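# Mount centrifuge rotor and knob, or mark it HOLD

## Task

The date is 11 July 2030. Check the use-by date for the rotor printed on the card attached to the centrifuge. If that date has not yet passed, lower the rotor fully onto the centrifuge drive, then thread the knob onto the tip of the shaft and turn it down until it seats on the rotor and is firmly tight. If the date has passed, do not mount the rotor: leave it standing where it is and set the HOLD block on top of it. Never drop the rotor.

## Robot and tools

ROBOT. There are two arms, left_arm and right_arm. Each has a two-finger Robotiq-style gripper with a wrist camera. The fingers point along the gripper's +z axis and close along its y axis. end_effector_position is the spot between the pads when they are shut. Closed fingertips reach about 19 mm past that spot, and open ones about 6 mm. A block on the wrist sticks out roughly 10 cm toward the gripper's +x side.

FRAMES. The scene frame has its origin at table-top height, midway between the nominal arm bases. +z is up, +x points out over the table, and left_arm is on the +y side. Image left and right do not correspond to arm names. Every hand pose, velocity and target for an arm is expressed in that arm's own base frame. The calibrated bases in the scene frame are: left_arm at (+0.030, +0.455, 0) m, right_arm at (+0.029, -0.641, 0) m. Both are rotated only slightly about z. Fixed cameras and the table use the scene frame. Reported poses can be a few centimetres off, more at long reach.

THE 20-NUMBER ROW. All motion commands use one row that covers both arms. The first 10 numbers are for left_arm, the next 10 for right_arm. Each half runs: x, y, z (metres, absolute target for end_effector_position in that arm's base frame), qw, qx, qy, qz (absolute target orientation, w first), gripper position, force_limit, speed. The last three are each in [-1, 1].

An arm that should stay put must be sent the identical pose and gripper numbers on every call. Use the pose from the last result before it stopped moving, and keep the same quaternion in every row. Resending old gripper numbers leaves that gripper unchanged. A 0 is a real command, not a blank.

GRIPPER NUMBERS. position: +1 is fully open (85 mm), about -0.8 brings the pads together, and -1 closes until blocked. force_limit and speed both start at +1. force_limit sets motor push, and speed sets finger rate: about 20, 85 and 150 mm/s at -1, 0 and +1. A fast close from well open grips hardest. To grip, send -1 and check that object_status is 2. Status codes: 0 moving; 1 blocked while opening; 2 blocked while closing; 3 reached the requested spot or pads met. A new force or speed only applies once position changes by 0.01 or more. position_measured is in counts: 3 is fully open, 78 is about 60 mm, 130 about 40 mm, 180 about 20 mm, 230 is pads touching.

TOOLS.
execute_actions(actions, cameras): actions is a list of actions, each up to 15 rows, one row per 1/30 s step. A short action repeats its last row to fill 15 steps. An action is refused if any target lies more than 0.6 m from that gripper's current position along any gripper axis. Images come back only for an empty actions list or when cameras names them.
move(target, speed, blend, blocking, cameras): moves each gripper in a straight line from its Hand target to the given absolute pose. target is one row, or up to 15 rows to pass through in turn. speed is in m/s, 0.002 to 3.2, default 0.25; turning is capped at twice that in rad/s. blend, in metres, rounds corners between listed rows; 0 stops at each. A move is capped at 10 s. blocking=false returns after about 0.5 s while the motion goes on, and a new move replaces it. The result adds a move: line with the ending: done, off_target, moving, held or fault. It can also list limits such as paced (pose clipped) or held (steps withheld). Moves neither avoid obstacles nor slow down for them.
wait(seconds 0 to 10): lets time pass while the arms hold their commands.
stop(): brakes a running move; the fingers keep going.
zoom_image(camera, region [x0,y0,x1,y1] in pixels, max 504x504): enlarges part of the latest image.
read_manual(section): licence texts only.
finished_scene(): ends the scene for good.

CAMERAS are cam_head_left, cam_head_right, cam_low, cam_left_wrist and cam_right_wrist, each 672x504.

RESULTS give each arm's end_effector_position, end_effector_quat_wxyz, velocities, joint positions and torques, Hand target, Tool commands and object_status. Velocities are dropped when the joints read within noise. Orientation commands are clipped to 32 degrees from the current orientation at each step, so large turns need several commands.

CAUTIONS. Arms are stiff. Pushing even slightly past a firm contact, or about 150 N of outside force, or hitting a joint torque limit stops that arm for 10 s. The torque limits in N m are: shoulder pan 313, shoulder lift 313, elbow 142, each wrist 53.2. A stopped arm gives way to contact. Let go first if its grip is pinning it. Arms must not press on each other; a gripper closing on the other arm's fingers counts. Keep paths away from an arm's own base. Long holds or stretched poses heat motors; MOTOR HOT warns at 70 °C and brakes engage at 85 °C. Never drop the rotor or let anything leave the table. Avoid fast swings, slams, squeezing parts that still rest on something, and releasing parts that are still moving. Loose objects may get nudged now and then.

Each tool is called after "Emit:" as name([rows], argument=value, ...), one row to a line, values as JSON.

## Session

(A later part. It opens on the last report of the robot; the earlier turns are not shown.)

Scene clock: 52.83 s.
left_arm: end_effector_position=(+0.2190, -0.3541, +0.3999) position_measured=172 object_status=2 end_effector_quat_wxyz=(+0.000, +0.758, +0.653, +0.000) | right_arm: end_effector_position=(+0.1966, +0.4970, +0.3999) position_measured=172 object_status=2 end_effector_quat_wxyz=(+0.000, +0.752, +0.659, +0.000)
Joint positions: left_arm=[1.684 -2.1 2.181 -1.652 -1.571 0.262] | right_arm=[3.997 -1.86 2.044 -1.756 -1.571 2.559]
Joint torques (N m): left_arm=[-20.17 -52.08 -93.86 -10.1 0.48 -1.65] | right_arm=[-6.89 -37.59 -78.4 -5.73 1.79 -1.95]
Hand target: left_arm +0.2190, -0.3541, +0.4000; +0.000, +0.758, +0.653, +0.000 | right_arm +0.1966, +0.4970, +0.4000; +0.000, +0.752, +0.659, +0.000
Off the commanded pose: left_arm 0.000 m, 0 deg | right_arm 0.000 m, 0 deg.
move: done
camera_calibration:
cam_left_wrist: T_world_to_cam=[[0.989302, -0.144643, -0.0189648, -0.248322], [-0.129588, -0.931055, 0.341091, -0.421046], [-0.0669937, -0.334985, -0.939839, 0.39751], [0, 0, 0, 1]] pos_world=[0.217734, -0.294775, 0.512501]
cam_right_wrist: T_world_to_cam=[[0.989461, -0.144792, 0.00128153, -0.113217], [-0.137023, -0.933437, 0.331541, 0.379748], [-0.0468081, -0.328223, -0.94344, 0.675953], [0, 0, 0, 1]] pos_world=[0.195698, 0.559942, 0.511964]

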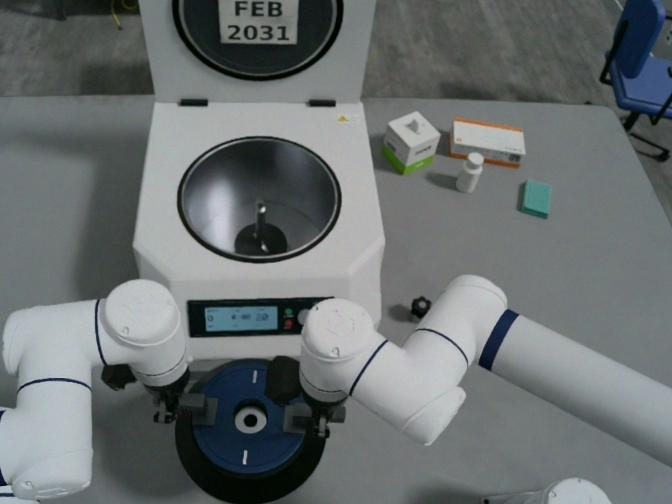

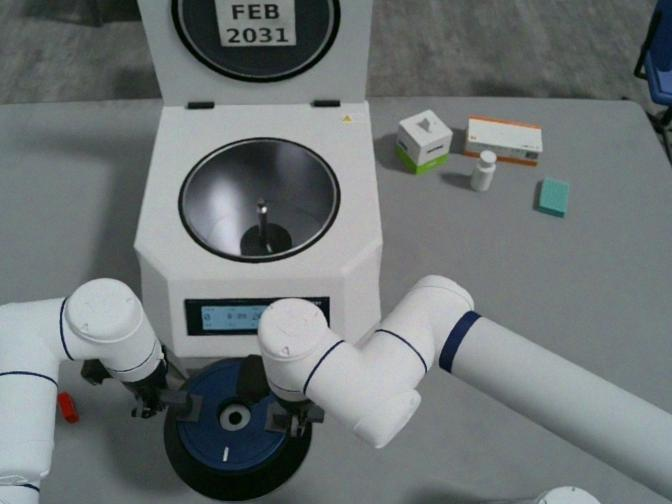

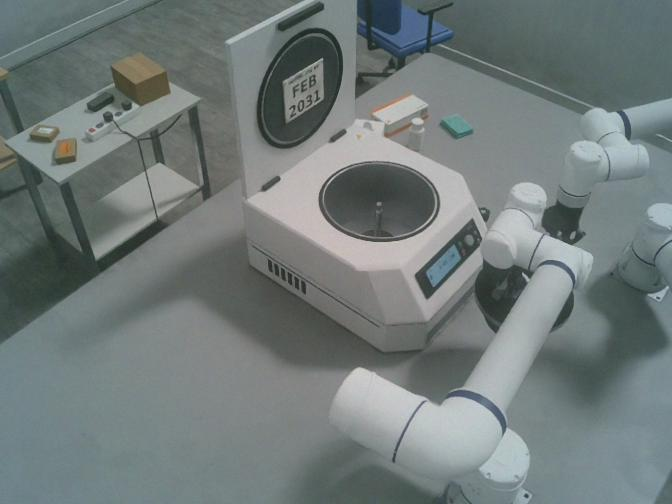

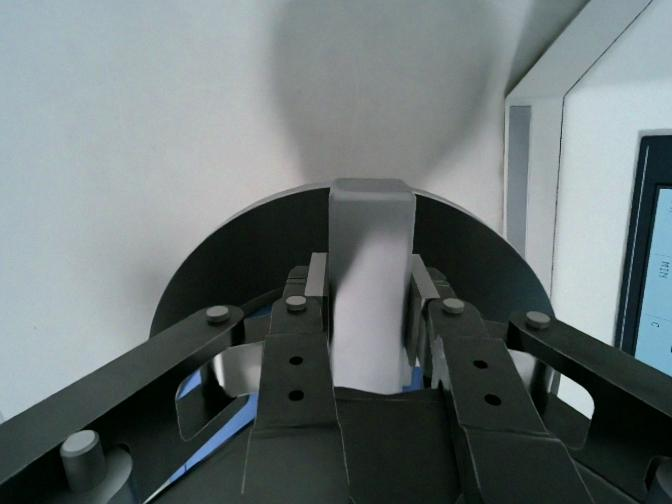

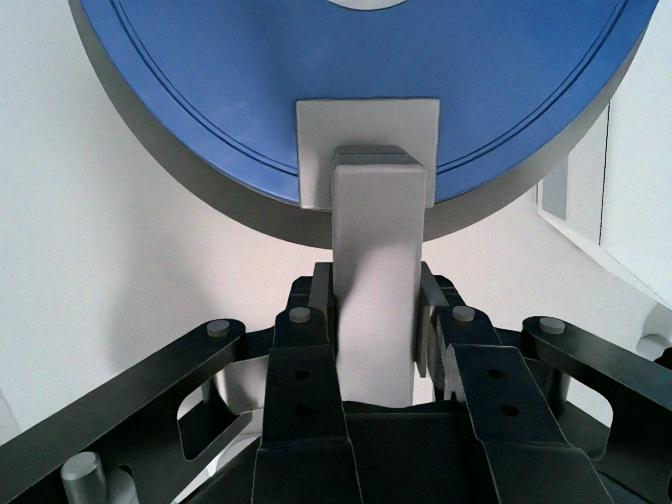

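Emit:
move([
  [0.2190, -0.3541, 0.57, 0, 0.75774, 0.65256, 0, -1, 0.2, -1, 0.1966, 0.4970, 0.57, 0, 0.75242, 0.65869, 0, -1, 0.2, -1],
  [0.29678, -0.35843, 0.57, 0, 0.72214, 0.69175, 0, -1, 0.2, -1, 0.30060, 0.49141, 0.57, 0, 0.71651, 0.69758, 0, -1, 0.2, -1],
  [0.37451, -0.36418, 0.57, 0, 0.68452, 0.72900, 0, -1, 0.2, -1, 0.40463, 0.48722, 0.57, 0, 0.67859, 0.73453, 0, -1, 0.2, -1],
  [0.45232, -0.37131, 0.57, 0, 0.64498, 0.76420, 0, -1, 0.2, -1, 0.50856, 0.48442, 0.57, 0, 0.63876, 0.76941, 0, -1, 0.2, -1],
], speed=0.15, blend=[0.03, 0.03, 0.03, 0], cameras=["all"])

Scene clock: 58.57 s.
left_arm: end_effector_position=(+0.4522, -0.3713, +0.5700) position_measured=172 object_status=2 end_effector_quat_wxyz=(+0.000, +0.645, +0.764, +0.000) | right_arm: end_effector_position=(+0.5084, +0.4844, +0.5700) position_measured=172 object_status=2 end_effector_quat_wxyz=(+0.000, +0.639, +0.769, +0.000)
Joint positions: left_arm=[2.146 -1.782 1.689 -1.477 -1.571 0.406] | right_arm=[3.647 -1.584 1.514 -1.501 -1.571 1.892]
Joint torques (N m): left_arm=[-8.19 -37.9 -100.08 -28.69 -5.43 3.82] | right_arm=[16.83 -41.11 -80.43 -6.67 10.53 -3.45]
Hand target: left_arm +0.4523, -0.3713, +0.5700; +0.000, +0.645, +0.764, +0.000 | right_arm +0.5086, +0.4844, +0.5700; +0.000, +0.639, +0.769, +0.000
Off the commanded pose: left_arm 0.000 m, 0 deg | right_arm 0.000 m, 0 deg.
move: done
camera_calibration:
cam_left_wrist: T_world_to_cam=[[0.985006, 0.171476, -0.018926, -0.358941], [0.167581, -0.924994, 0.341031, -0.596933], [0.0409723, -0.33909, -0.939861, 0.516907], [0, 0, 0, 1]] pos_world=[0.432416, -0.315332, 0.682601]
cam_right_wrist: T_world_to_cam=[[0.985203, 0.17139, 0.00122673, -0.57473], [0.161299, -0.92957, 0.331486, 0.200794], [0.0579537, -0.326383, -0.943459, 0.792742], [0, 0, 0, 1]] pos_world=[0.487896, 0.543893, 0.682064]

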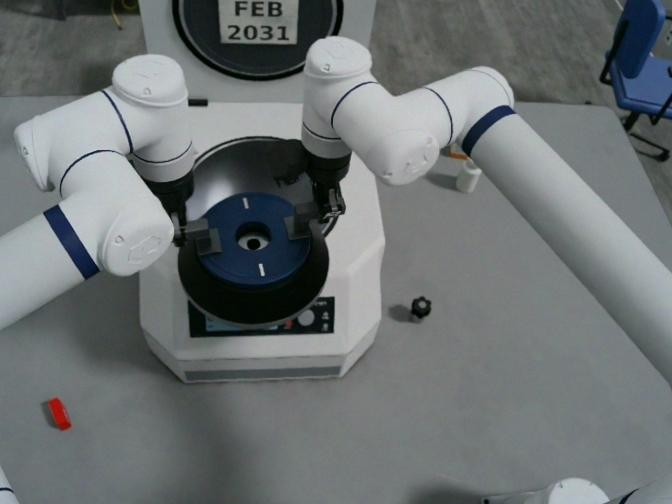

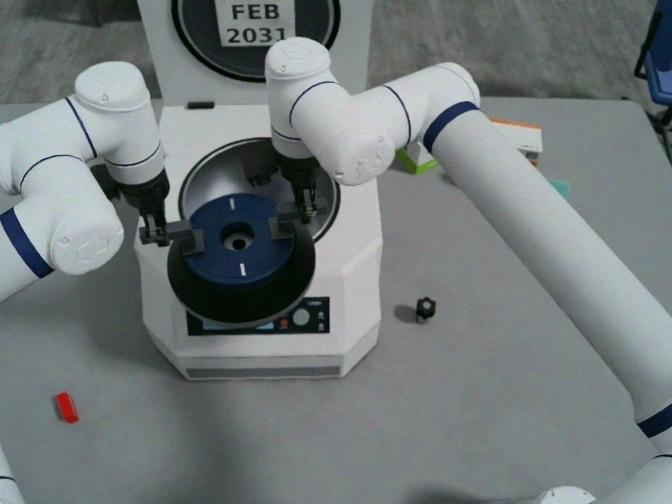

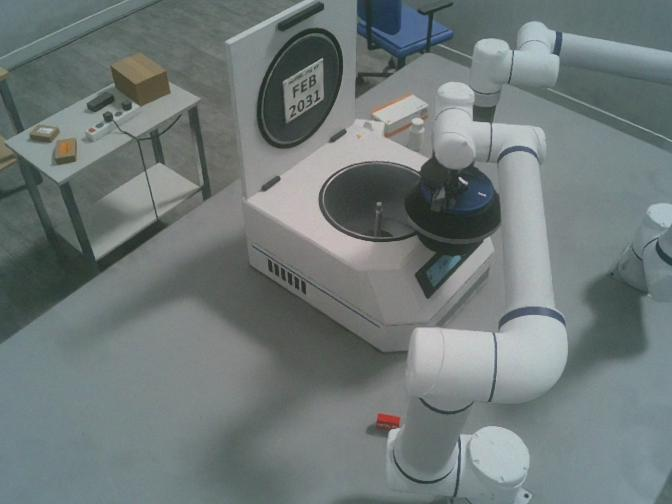

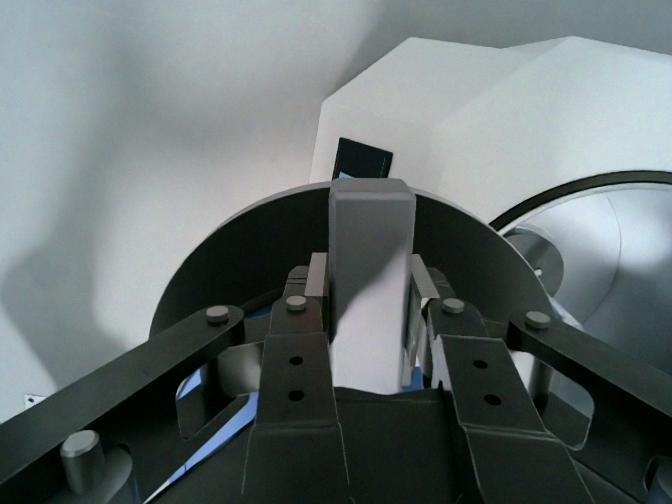

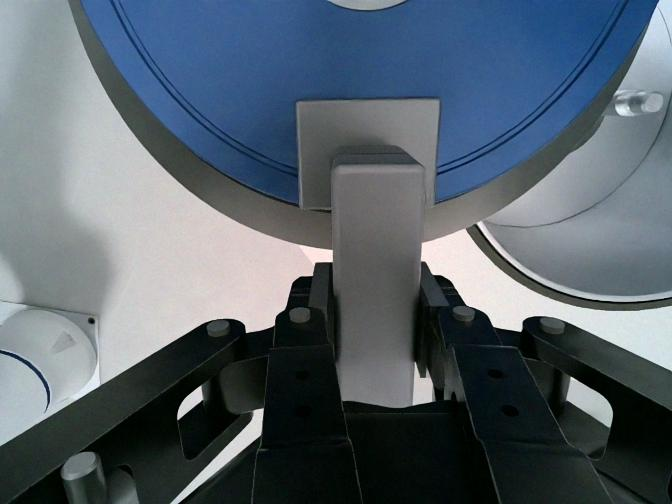

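Emit:
move([
  [0.53037, -0.37982, 0.57, 0, 0.60364, 0.79726, 0, -1, 0.2, -1, 0.61223, 0.48298, 0.57, 0, 0.59715, 0.80213, 0, -1, 0.2, -1],
  [0.60879, -0.38965, 0.57, 0, 0.56060, 0.82809, 0, -1, 0.2, -1, 0.71550, 0.48286, 0.57, 0, 0.55387, 0.83261, 0, -1, 0.2, -1],
  [0.68773, -0.40078, 0.57, 0, 0.51601, 0.85659, 0, -1, 0.2, -1, 0.81824, 0.48404, 0.57, 0, 0.50904, 0.86074, 0, -1, 0.2, -1],
], speed=0.15, blend=[0.03, 0.03, 0], cameras=["all"])

Scene clock: 61.37 s.
left_arm: end_effector_position=(+0.6877, -0.4008, +0.5700) position_measured=172 object_status=2 end_effector_quat_wxyz=(+0.000, +0.516, +0.857, +0.000) | right_arm: end_effector_position=(+0.8182, +0.4840, +0.5700) position_measured=172 object_status=2 end_effector_quat_wxyz=(+0.000, +0.509, +0.861, +0.000)
Joint positions: left_arm=[2.389 -1.426 1.345 -1.49 -1.571 0.332] | right_arm=[3.488 -1.147 0.982 -1.405 -1.571 1.415]
Joint torques (N m): left_arm=[-8.48 -101.76 -99.81 -20.42 -4.16 -1.53] | right_arm=[37.8 -82.37 -73.76 -2.74 6.33 -3.04]
Hand target: left_arm +0.6877, -0.4008, +0.5700; +0.000, +0.516, +0.857, +0.000 | right_arm +0.8182, +0.4840, +0.5700; +0.000, +0.509, +0.861, +0.000
Off the commanded pose: left_arm 0.000 m, 0 deg | right_arm 0.000 m, 0 deg.
move: done
camera_calibration:
cam_left_wrist: T_world_to_cam=[[0.882155, 0.470579, -0.0189127, -0.395242], [0.448115, -0.826335, 0.341122, -0.817129], [0.144896, -0.309397, -0.939829, 0.437671], [0, 0, 0, 1]] pos_world=[0.651416, -0.353815, 0.682601]
cam_right_wrist: T_world_to_cam=[[0.882362, 0.47057, 0.00127084, -0.940518], [0.443614, -0.832713, 0.331353, -0.127241], [0.156983, -0.29181, -0.943506, 0.676951], [0, 0, 0, 1]] pos_world=[0.780053, 0.534165, 0.682065]

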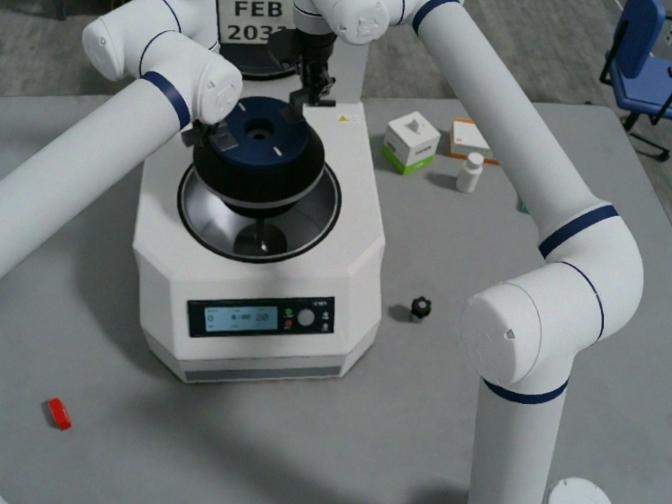

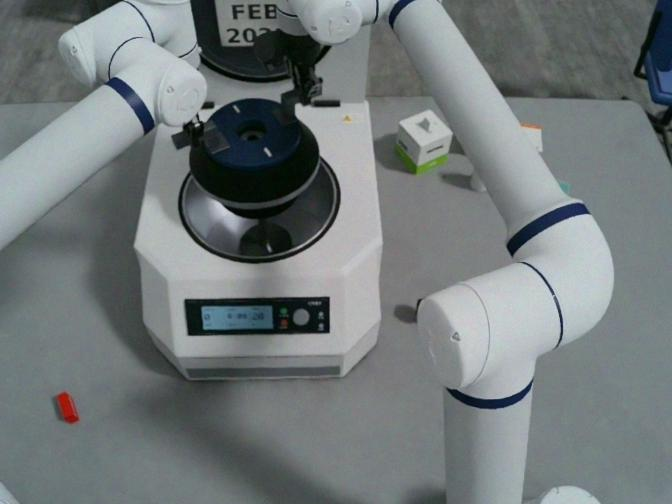

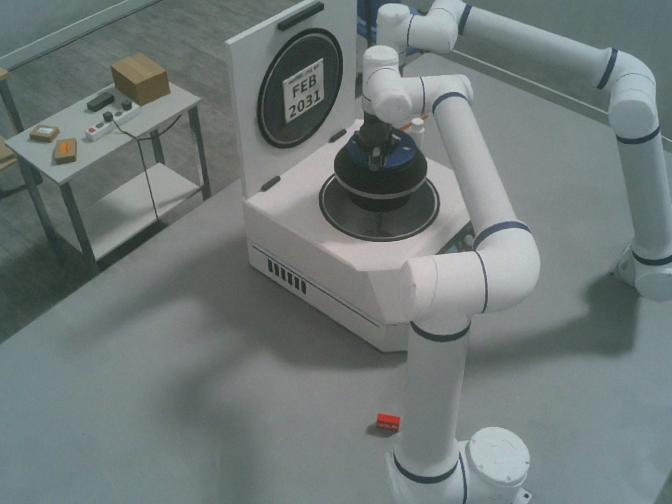

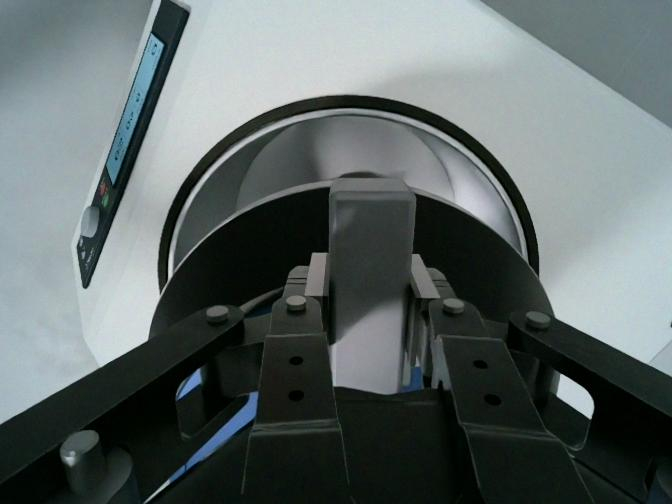

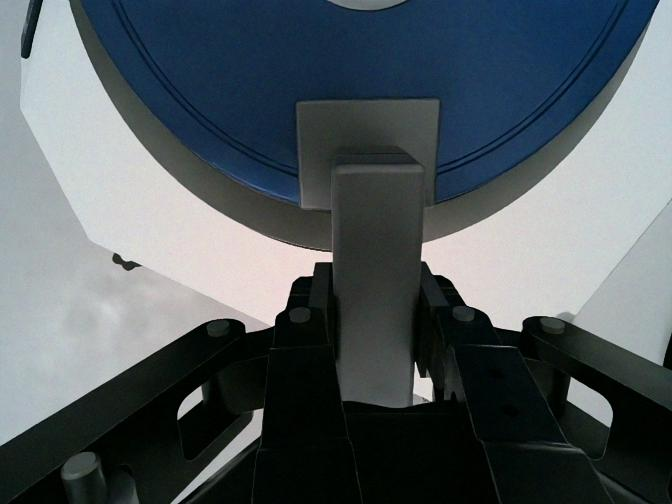

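Emit:
zoom_image(camera="cam_head_left", region=[180, 80, 340, 270])

Emit:
zoom_image(camera="cam_head_left", region=[230, 100, 290, 160])

Emit:
zoom_image(camera="cam_head_right", region=[220, 100, 280, 160])

Emit:
zoom_image(camera="cam_low", region=[300, 110, 480, 260])

Scaled by 2.653.

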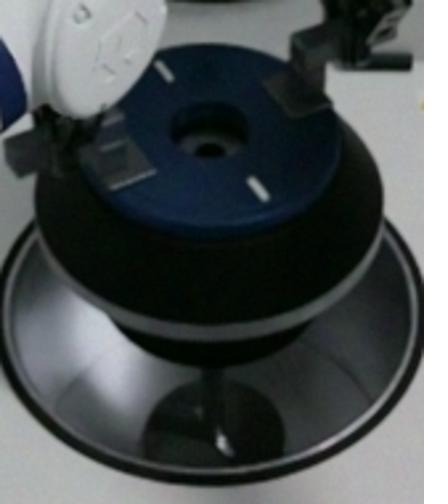

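Scaled by 8.400.

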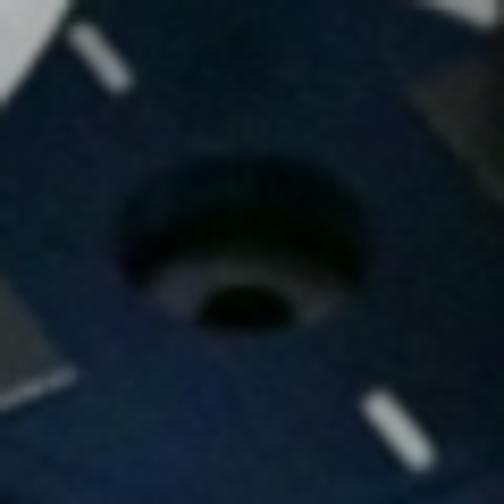

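Scaled by 8.400.

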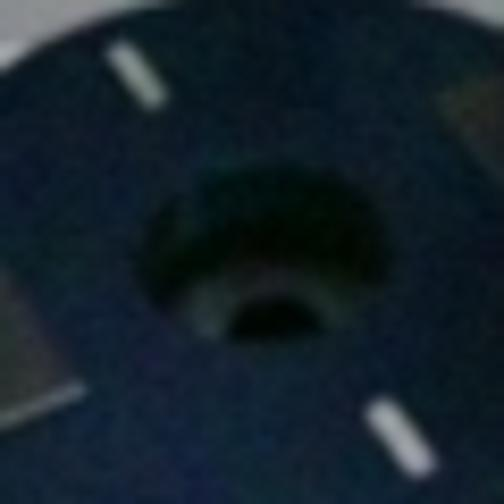

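Scaled by 2.800.

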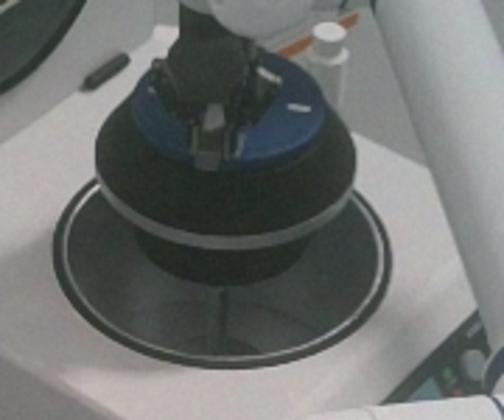

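Emit:
move(target=[0.68773, -0.40078, 0.53, 0, 0.51601, 0.85659, 0, -1, 0.2, -1, 0.81824, 0.48404, 0.53, 0, 0.50904, 0.86074, 0, -1, 0.2, -1], speed=0.08, cameras=["all"])

Scene clock: 64.13 s.
left_arm: end_effector_position=(+0.6877, -0.4008, +0.5301) position_measured=172 object_status=2 end_effector_quat_wxyz=(+0.000, +0.516, +0.857, +0.000) | right_arm: end_effector_position=(+0.8182, +0.4840, +0.5301) position_measured=172 object_status=2 end_effector_quat_wxyz=(+0.000, +0.509, +0.861, +0.000)
Joint positions: left_arm=[2.389 -1.429 1.418 -1.56 -1.571 0.332] | right_arm=[3.488 -1.157 1.066 -1.48 -1.571 1.415]
Joint torques (N m): left_arm=[-12.54 -153.86 -82.58 -27.11 -2.33 -0.81] | right_arm=[47.9 -98.8 -61.4 -4.53 7.22 -2.62]
Hand target: left_arm +0.6877, -0.4008, +0.5300; +0.000, +0.516, +0.857, +0.000 | right_arm +0.8182, +0.4840, +0.5300; +0.000, +0.509, +0.861, +0.000
Off the commanded pose: left_arm 0.000 m, 0 deg | right_arm 0.000 m, 0 deg.
move: done
camera_calibration:
cam_left_wrist: T_world_to_cam=[[0.882116, 0.470651, -0.0189434, -0.396014], [0.448192, -0.826293, 0.34112, -0.803598], [0.144896, -0.309398, -0.939829, 0.400157], [0, 0, 0, 1]] pos_world=[0.651516, -0.353815, 0.642701]
cam_right_wrist: T_world_to_cam=[[0.882316, 0.470656, 0.00128001, -0.940571], [0.443668, -0.832625, 0.331503, -0.114251], [0.15709, -0.291923, -0.943453, 0.639232], [0, 0, 0, 1]] pos_world=[0.780153, 0.534164, 0.642164]

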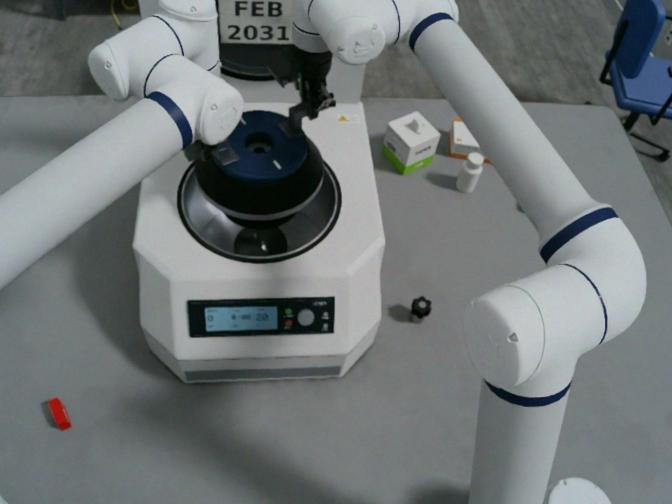

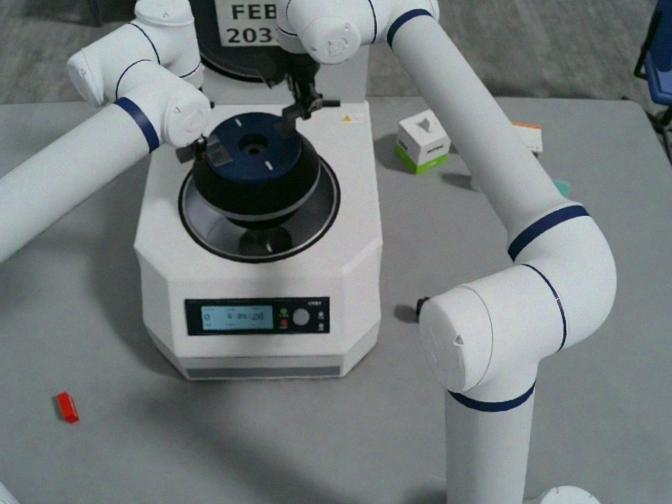

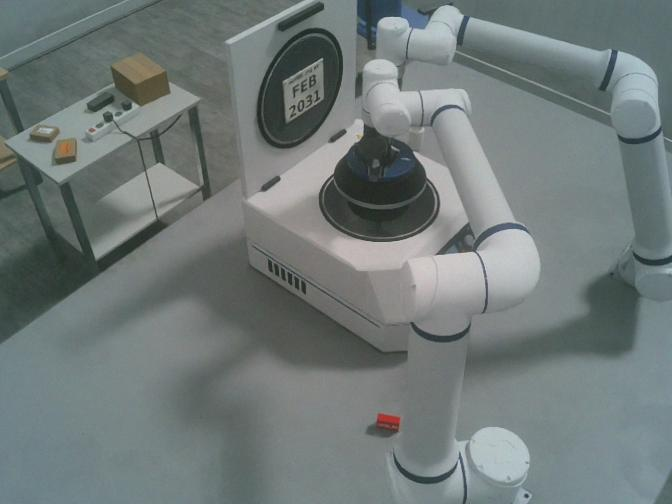

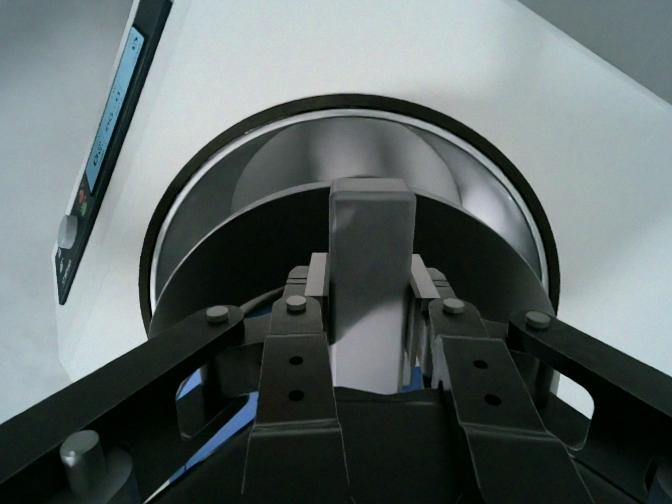

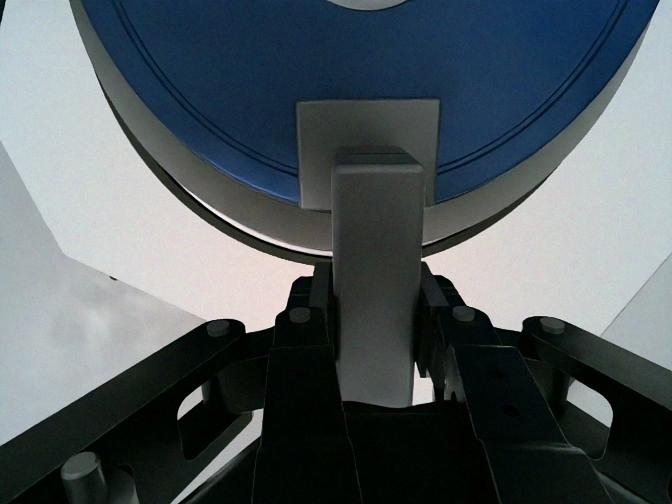

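Emit:
zoom_image(camera="cam_left_wrist", region=[110, 80, 600, 340])

Emit:
zoom_image(camera="cam_right_wrist", region=[60, 0, 564, 340])

Emit:
zoom_image(camera="cam_head_left", region=[160, 100, 360, 270])

Emit:
zoom_image(camera="cam_low", region=[310, 130, 450, 250])

Scaled by 1.029.

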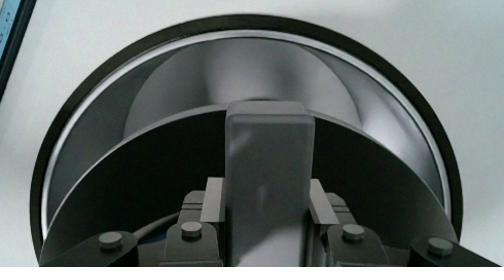

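Scaled by 1.000.

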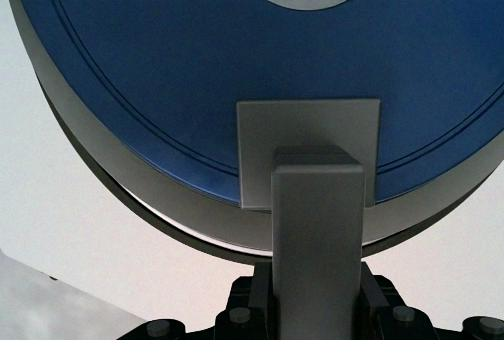

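Scaled by 2.520.

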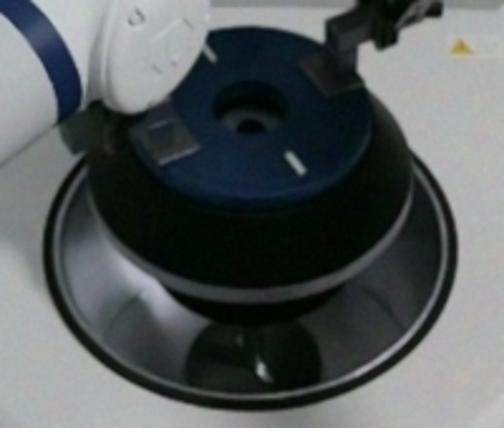

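Scaled by 3.600.

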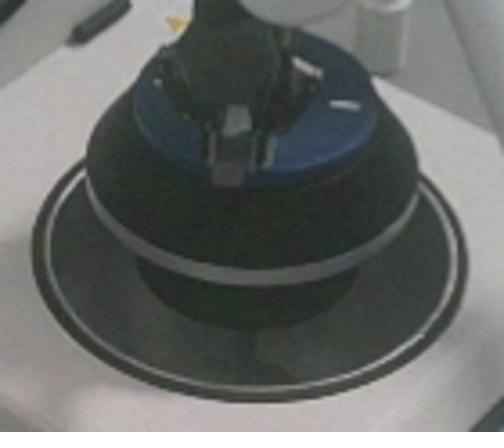

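Emit:
zoom_image(camera="cam_head_left", region=[185, 150, 335, 260])

Emit:
zoom_image(camera="cam_head_right", region=[180, 150, 330, 260])

Emit:
zoom_image(camera="cam_head_left", region=[190, 100, 330, 200])

Emit:
zoom_image(camera="cam_head_right", region=[180, 100, 320, 200])

Scaled by 3.360.

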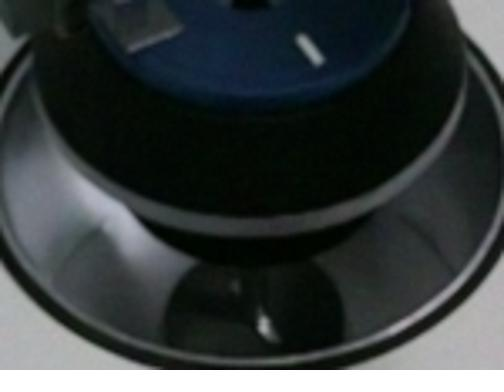

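Scaled by 3.360.

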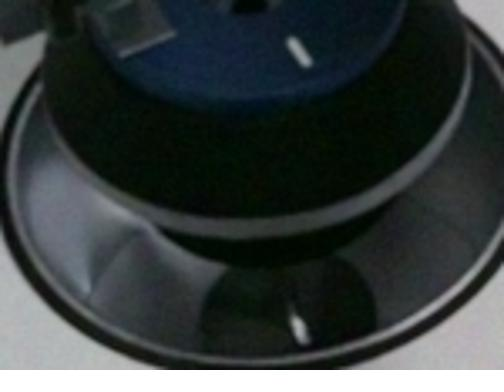

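Scaled by 3.600.

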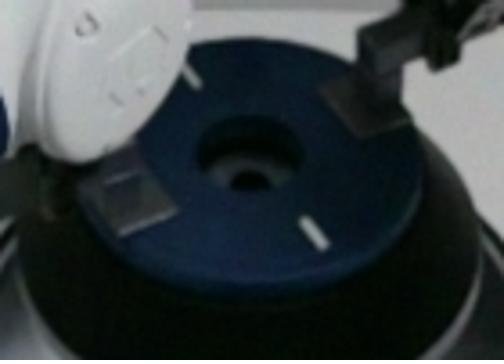

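Scaled by 3.600.

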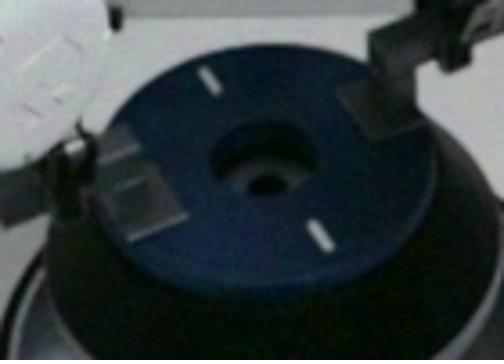

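Emit:
move(target=[0.68773, -0.40078, 0.50, 0, 0.51601, 0.85659, 0, -1, 0.2, -1, 0.81824, 0.48404, 0.50, 0, 0.50904, 0.86074, 0, -1, 0.2, -1], speed=0.05, cameras=["cam_head_left", "cam_head_right", "cam_left_wrist", "cam_right_wrist"])

Scene clock: 68.20 s.
left_arm: end_effector_position=(+0.6877, -0.4008, +0.5001) position_measured=172 object_status=2 end_effector_quat_wxyz=(+0.000, +0.516, +0.857, +0.000) | right_arm: end_effector_position=(+0.8182, +0.4841, +0.5001) position_measured=172 object_status=2 end_effector_quat_wxyz=(+0.000, +0.509, +0.861, +0.000)
Joint positions: left_arm=[2.389 -1.428 1.47 -1.613 -1.571 0.332] | right_arm=[3.488 -1.16 1.124 -1.534 -1.571 1.415]
Joint torques (N m): left_arm=[-27.63 -108.5 -82.77 -27.17 -3.27 1.1] | right_arm=[50.7 -97.81 -61.27 -5.24 8.21 -2.38]
Hand target: left_arm +0.6877, -0.4008, +0.5000; +0.000, +0.516, +0.857, +0.000 | right_arm +0.8182, +0.4840, +0.5000; +0.000, +0.509, +0.861, +0.000
Off the commanded pose: left_arm 0.000 m, 0 deg | right_arm 0.000 m, 0 deg.
move: done
camera_calibration:
cam_left_wrist: T_world_to_cam=[[0.882155, 0.470579, -0.0189127, -0.396653], [0.448115, -0.826335, 0.341122, -0.793329], [0.144896, -0.309397, -0.939829, 0.371962], [0, 0, 0, 1]] pos_world=[0.651516, -0.353815, 0.612701]
cam_right_wrist: T_world_to_cam=[[0.882316, 0.470656, 0.00128001, -0.940533], [0.443668, -0.832625, 0.331503, -0.104306], [0.15709, -0.291923, -0.943453, 0.610929], [0, 0, 0, 1]] pos_world=[0.780153, 0.534164, 0.612164]
Images, in order (width x height): cam_head_left 672x504, cam_head_right 672x504, cam_left_wrist 672x504, cam_right_wrist 672x504.

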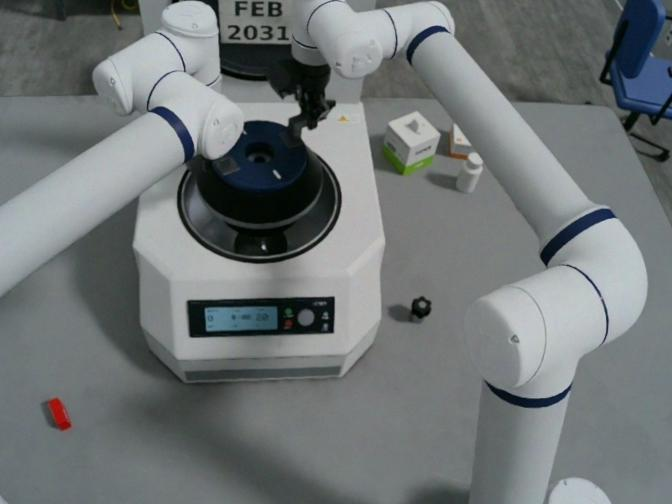

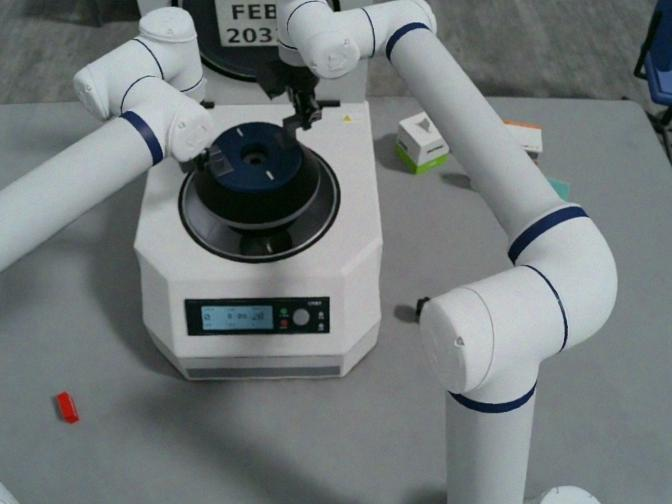

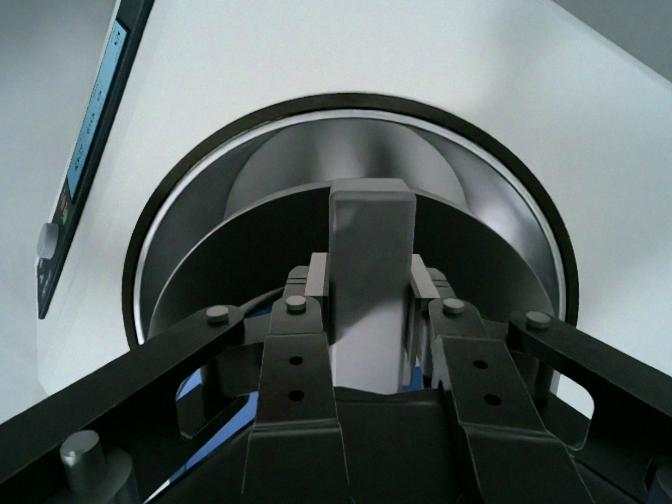

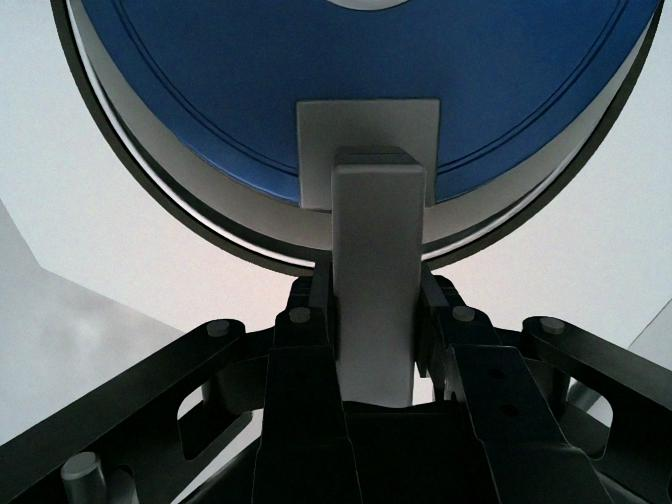

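Emit:
zoom_image(camera="cam_right_wrist", region=[40, 0, 340, 290])

Emit:
zoom_image(camera="cam_right_wrist", region=[372, 0, 672, 290])

Emit:
zoom_image(camera="cam_left_wrist", region=[100, 80, 350, 360])

Emit:
zoom_image(camera="cam_left_wrist", region=[350, 80, 600, 360])

Scaled by 1.680.

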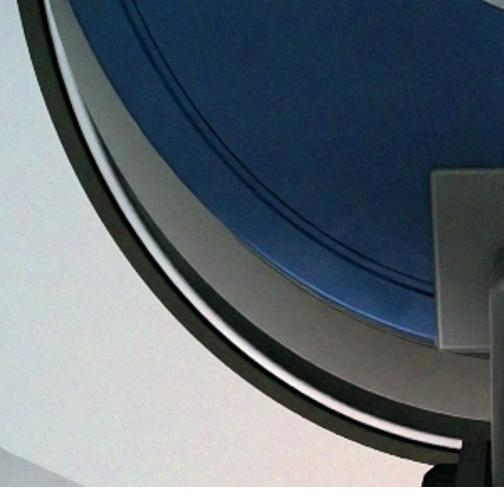

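Scaled by 1.680.

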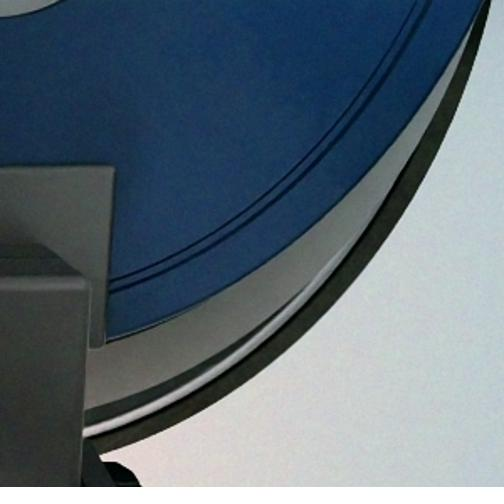

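Scaled by 1.800.

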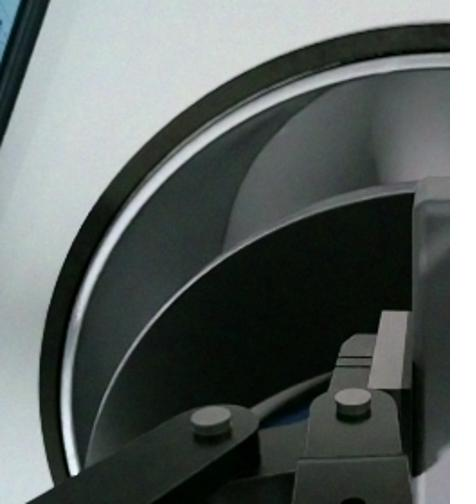

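Scaled by 1.800.

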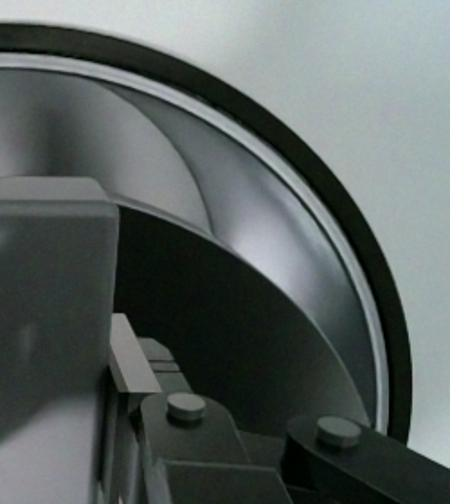

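Emit:
move(target=[0.68773, -0.40078, 0.488, 0, 0.51601, 0.85659, 0, -1, 0.2, -1, 0.81824, 0.48404, 0.488, 0, 0.50904, 0.86074, 0, -1, 0.2, -1], speed=0.03, cameras=[])

Emit:
move(target=[0.68773, -0.40078, 0.482, 0, 0.51601, 0.85659, 0, -1, 0.2, -1, 0.81824, 0.48404, 0.482, 0, 0.50904, 0.86074, 0, -1, 0.2, -1], speed=0.02, cameras=[])

Scene clock: 69.73 s.
left_arm: end_effector_position=(+0.6877, -0.4008, +0.4881) position_measured=172 object_status=2 end_effector_quat_wxyz=(+0.000, +0.516, +0.857, +0.000) | right_arm: end_effector_position=(+0.8182, +0.4840, +0.4881) position_measured=172 object_status=2 end_effector_quat_wxyz=(+0.000, +0.509, +0.861, +0.000)
Joint positions: left_arm=[2.389 -1.427 1.49 -1.634 -1.571 0.332] | right_arm=[3.488 -1.161 1.146 -1.556 -1.571 1.415]
Joint torques (N m): left_arm=[-23.42 -110.45 -83.59 -26.59 -3.19 1.71] | right_arm=[38.21 -97.59 -59.4 -4.72 5.84 -2.4]
Hand target: left_arm +0.6877, -0.4008, +0.4880; +0.000, +0.516, +0.857, +0.000 | right_arm +0.8182, +0.4840, +0.4880; +0.000, +0.509, +0.861, +0.000
Off the commanded pose: left_arm 0.000 m, 0 deg | right_arm 0.000 m, 0 deg.
move: done
No camera images: "cameras" was empty.

Scene clock: 70.47 s.
left_arm: end_effector_position=(+0.6877, -0.4008, +0.4822) position_measured=172 object_status=2 end_effector_quat_wxyz=(+0.000, +0.516, +0.857, +0.000) | right_arm: end_effector_position=(+0.8182, +0.4840, +0.4821) position_measured=172 object_status=2 end_effector_quat_wxyz=(+0.000, +0.509, +0.861, +0.000)
Joint positions: left_arm=[2.389 -1.426 1.5 -1.644 -1.571 0.332] | right_arm=[3.488 -1.161 1.156 -1.566 -1.571 1.415]
Joint torques (N m): left_arm=[-21.06 -105.58 -80.16 -27 -2.06 1.96] | right_arm=[38.72 -95.49 -61.41 -5.77 5.4 -2.34]
Hand target: left_arm +0.6877, -0.4008, +0.4820; +0.000, +0.516, +0.857, +0.000 | right_arm +0.8182, +0.4840, +0.4820; +0.000, +0.509, +0.861, +0.000
Off the commanded pose: left_arm 0.000 m, 0 deg | right_arm 0.000 m, 0 deg.
move: done
No camera images: "cameras" was empty.

Emit:
move(target=[0.68773, -0.40078, 0.474, 0, 0.51601, 0.85659, 0, -1, 0.2, -1, 0.81824, 0.48404, 0.474, 0, 0.50904, 0.86074, 0, -1, 0.2, -1], speed=0.02, cameras=[])

Emit:
move(target=[0.68773, -0.40078, 0.466, 0, 0.51601, 0.85659, 0, -1, 0.2, -1, 0.81824, 0.48404, 0.466, 0, 0.50904, 0.86074, 0, -1, 0.2, -1], speed=0.02, cameras=["cam_head_left", "cam_left_wrist", "cam_right_wrist"])

Scene clock: 71.43 s.
left_arm: end_effector_position=(+0.6877, -0.4008, +0.4741) position_measured=172 object_status=2 end_effector_quat_wxyz=(+0.000, +0.516, +0.857, +0.000) | right_arm: end_effector_position=(+0.8182, +0.4840, +0.4742) position_measured=172 object_status=2 end_effector_quat_wxyz=(+0.000, +0.509, +0.861, +0.000)
Joint positions: left_arm=[2.389 -1.425 1.513 -1.658 -1.571 0.332] | right_arm=[3.488 -1.161 1.17 -1.58 -1.571 1.415]
Joint torques (N m): left_arm=[-19.14 -100.74 -80.23 -28.01 -0.66 2.2] | right_arm=[37.97 -84.36 -63.29 -8.52 4.63 -2.53]
Hand target: left_arm +0.6877, -0.4008, +0.4740; +0.000, +0.516, +0.857, +0.000 | right_arm +0.8182, +0.4840, +0.4740; +0.000, +0.509, +0.861, +0.000
Off the commanded pose: left_arm 0.000 m, 0 deg | right_arm 0.000 m, 0 deg.
move: done
No camera images: "cameras" was empty.

Scene clock: 72.20 s.
left_arm: end_effector_position=(+0.6877, -0.4008, +0.4661) position_measured=172 object_status=2 end_effector_quat_wxyz=(+0.000, +0.516, +0.857, +0.000) | right_arm: end_effector_position=(+0.8182, +0.4840, +0.4661) position_measured=172 object_status=2 end_effector_quat_wxyz=(+0.000, +0.509, +0.861, +0.000)
Joint positions: left_arm=[2.389 -1.424 1.525 -1.672 -1.571 0.332] | right_arm=[3.488 -1.161 1.184 -1.594 -1.571 1.415]
Joint torques (N m): left_arm=[-17.06 -100.85 -79.51 -27.21 0.52 2.77] | right_arm=[39.33 -81.35 -64.51 -8.14 4.87 -2.38]
Hand target: left_arm +0.6877, -0.4008, +0.4660; +0.000, +0.516, +0.857, +0.000 | right_arm +0.8182, +0.4840, +0.4660; +0.000, +0.509, +0.861, +0.000
Off the commanded pose: left_arm 0.000 m, 0 deg | right_arm 0.000 m, 0 deg.
move: done
camera_calibration:
cam_left_wrist: T_world_to_cam=[[0.882155, 0.470579, -0.0189127, -0.397296], [0.448115, -0.826335, 0.341122, -0.781731], [0.144896, -0.309397, -0.939829, 0.340008], [0, 0, 0, 1]] pos_world=[0.651516, -0.353815, 0.578701]
cam_right_wrist: T_world_to_cam=[[0.882316, 0.470656, 0.00128001, -0.940489], [0.443668, -0.832625, 0.331503, -0.0930344], [0.15709, -0.291923, -0.943453, 0.578851], [0, 0, 0, 1]] pos_world=[0.780153, 0.534164, 0.578164]
Images, in order (width x height): cam_head_left 672x504, cam_left_wrist 672x504, cam_right_wrist 672x504.

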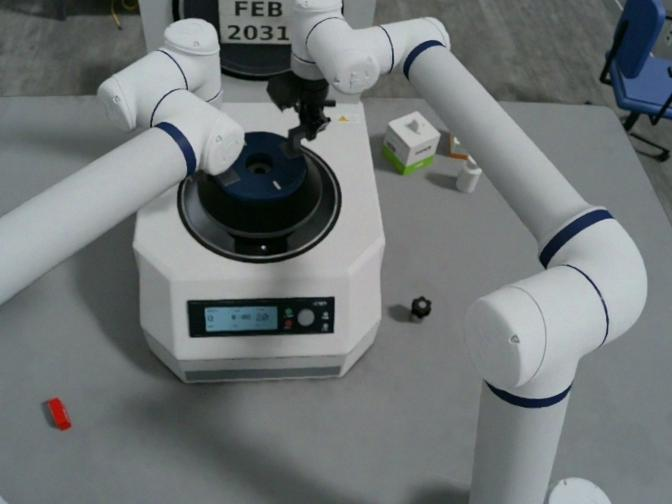

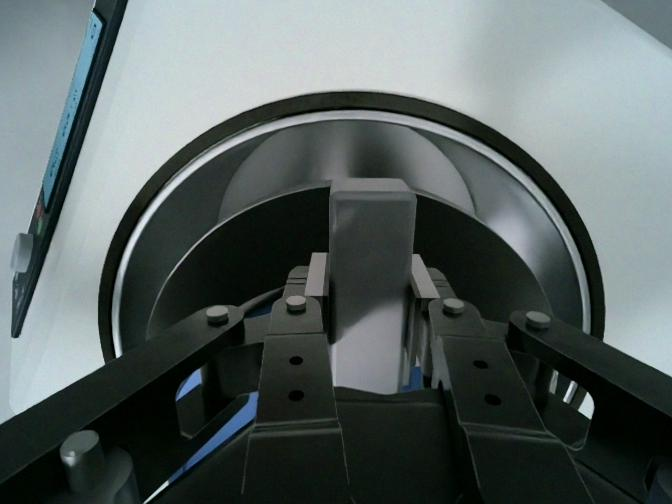

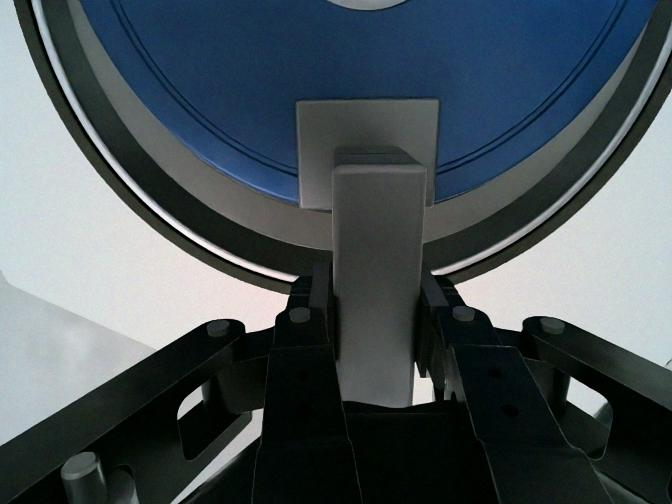

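Emit:
move(target=[0.68773, -0.40078, 0.450, 0, 0.51601, 0.85659, 0, -1, 0.2, -1, 0.81824, 0.48404, 0.450, 0, 0.50904, 0.86074, 0, -1, 0.2, -1], speed=0.025, cameras=[])

Emit:
move(target=[0.68773, -0.40078, 0.434, 0, 0.51601, 0.85659, 0, -1, 0.2, -1, 0.81824, 0.48404, 0.434, 0, 0.50904, 0.86074, 0, -1, 0.2, -1], speed=0.025, cameras=[])

Scene clock: 73.47 s.
left_arm: end_effector_position=(+0.6877, -0.4008, +0.4501) position_measured=172 object_status=2 end_effector_quat_wxyz=(+0.000, +0.516, +0.857, +0.000) | right_arm: end_effector_position=(+0.8182, +0.4840, +0.4501) position_measured=172 object_status=2 end_effector_quat_wxyz=(+0.000, +0.509, +0.861, +0.000)
Joint positions: left_arm=[2.389 -1.421 1.55 -1.7 -1.571 0.332] | right_arm=[3.488 -1.16 1.211 -1.622 -1.571 1.415]
Joint torques (N m): left_arm=[-13.05 -99.52 -79.75 -27.87 0.85 2.93] | right_arm=[41.52 -78.58 -64.17 -8.39 5.01 -2.3]
Hand target: left_arm +0.6877, -0.4008, +0.4500; +0.000, +0.516, +0.857, +0.000 | right_arm +0.8182, +0.4840, +0.4500; +0.000, +0.509, +0.861, +0.000
Off the commanded pose: left_arm 0.000 m, 0 deg | right_arm 0.000 m, 0 deg.
move: done
No camera images: "cameras" was empty.

Scene clock: 74.43 s.
left_arm: end_effector_position=(+0.6877, -0.4008, +0.4341) position_measured=172 object_status=2 end_effector_quat_wxyz=(+0.000, +0.516, +0.857, +0.000) | right_arm: end_effector_position=(+0.8182, +0.4840, +0.4341) position_measured=172 object_status=2 end_effector_quat_wxyz=(+0.000, +0.509, +0.861, +0.000)
Joint positions: left_arm=[2.389 -1.417 1.574 -1.727 -1.571 0.332] | right_arm=[3.488 -1.158 1.236 -1.649 -1.571 1.415]
Joint torques (N m): left_arm=[-9.39 -99.95 -80.12 -28.17 1.01 2.89] | right_arm=[41.66 -81.34 -64.81 -7.08 4.86 -2.13]
Hand target: left_arm +0.6877, -0.4008, +0.4340; +0.000, +0.516, +0.857, +0.000 | right_arm +0.8182, +0.4840, +0.4340; +0.000, +0.509, +0.861, +0.000
Off the commanded pose: left_arm 0.000 m, 0 deg | right_arm 0.000 m, 0 deg.
move: done
No camera images: "cameras" was empty.


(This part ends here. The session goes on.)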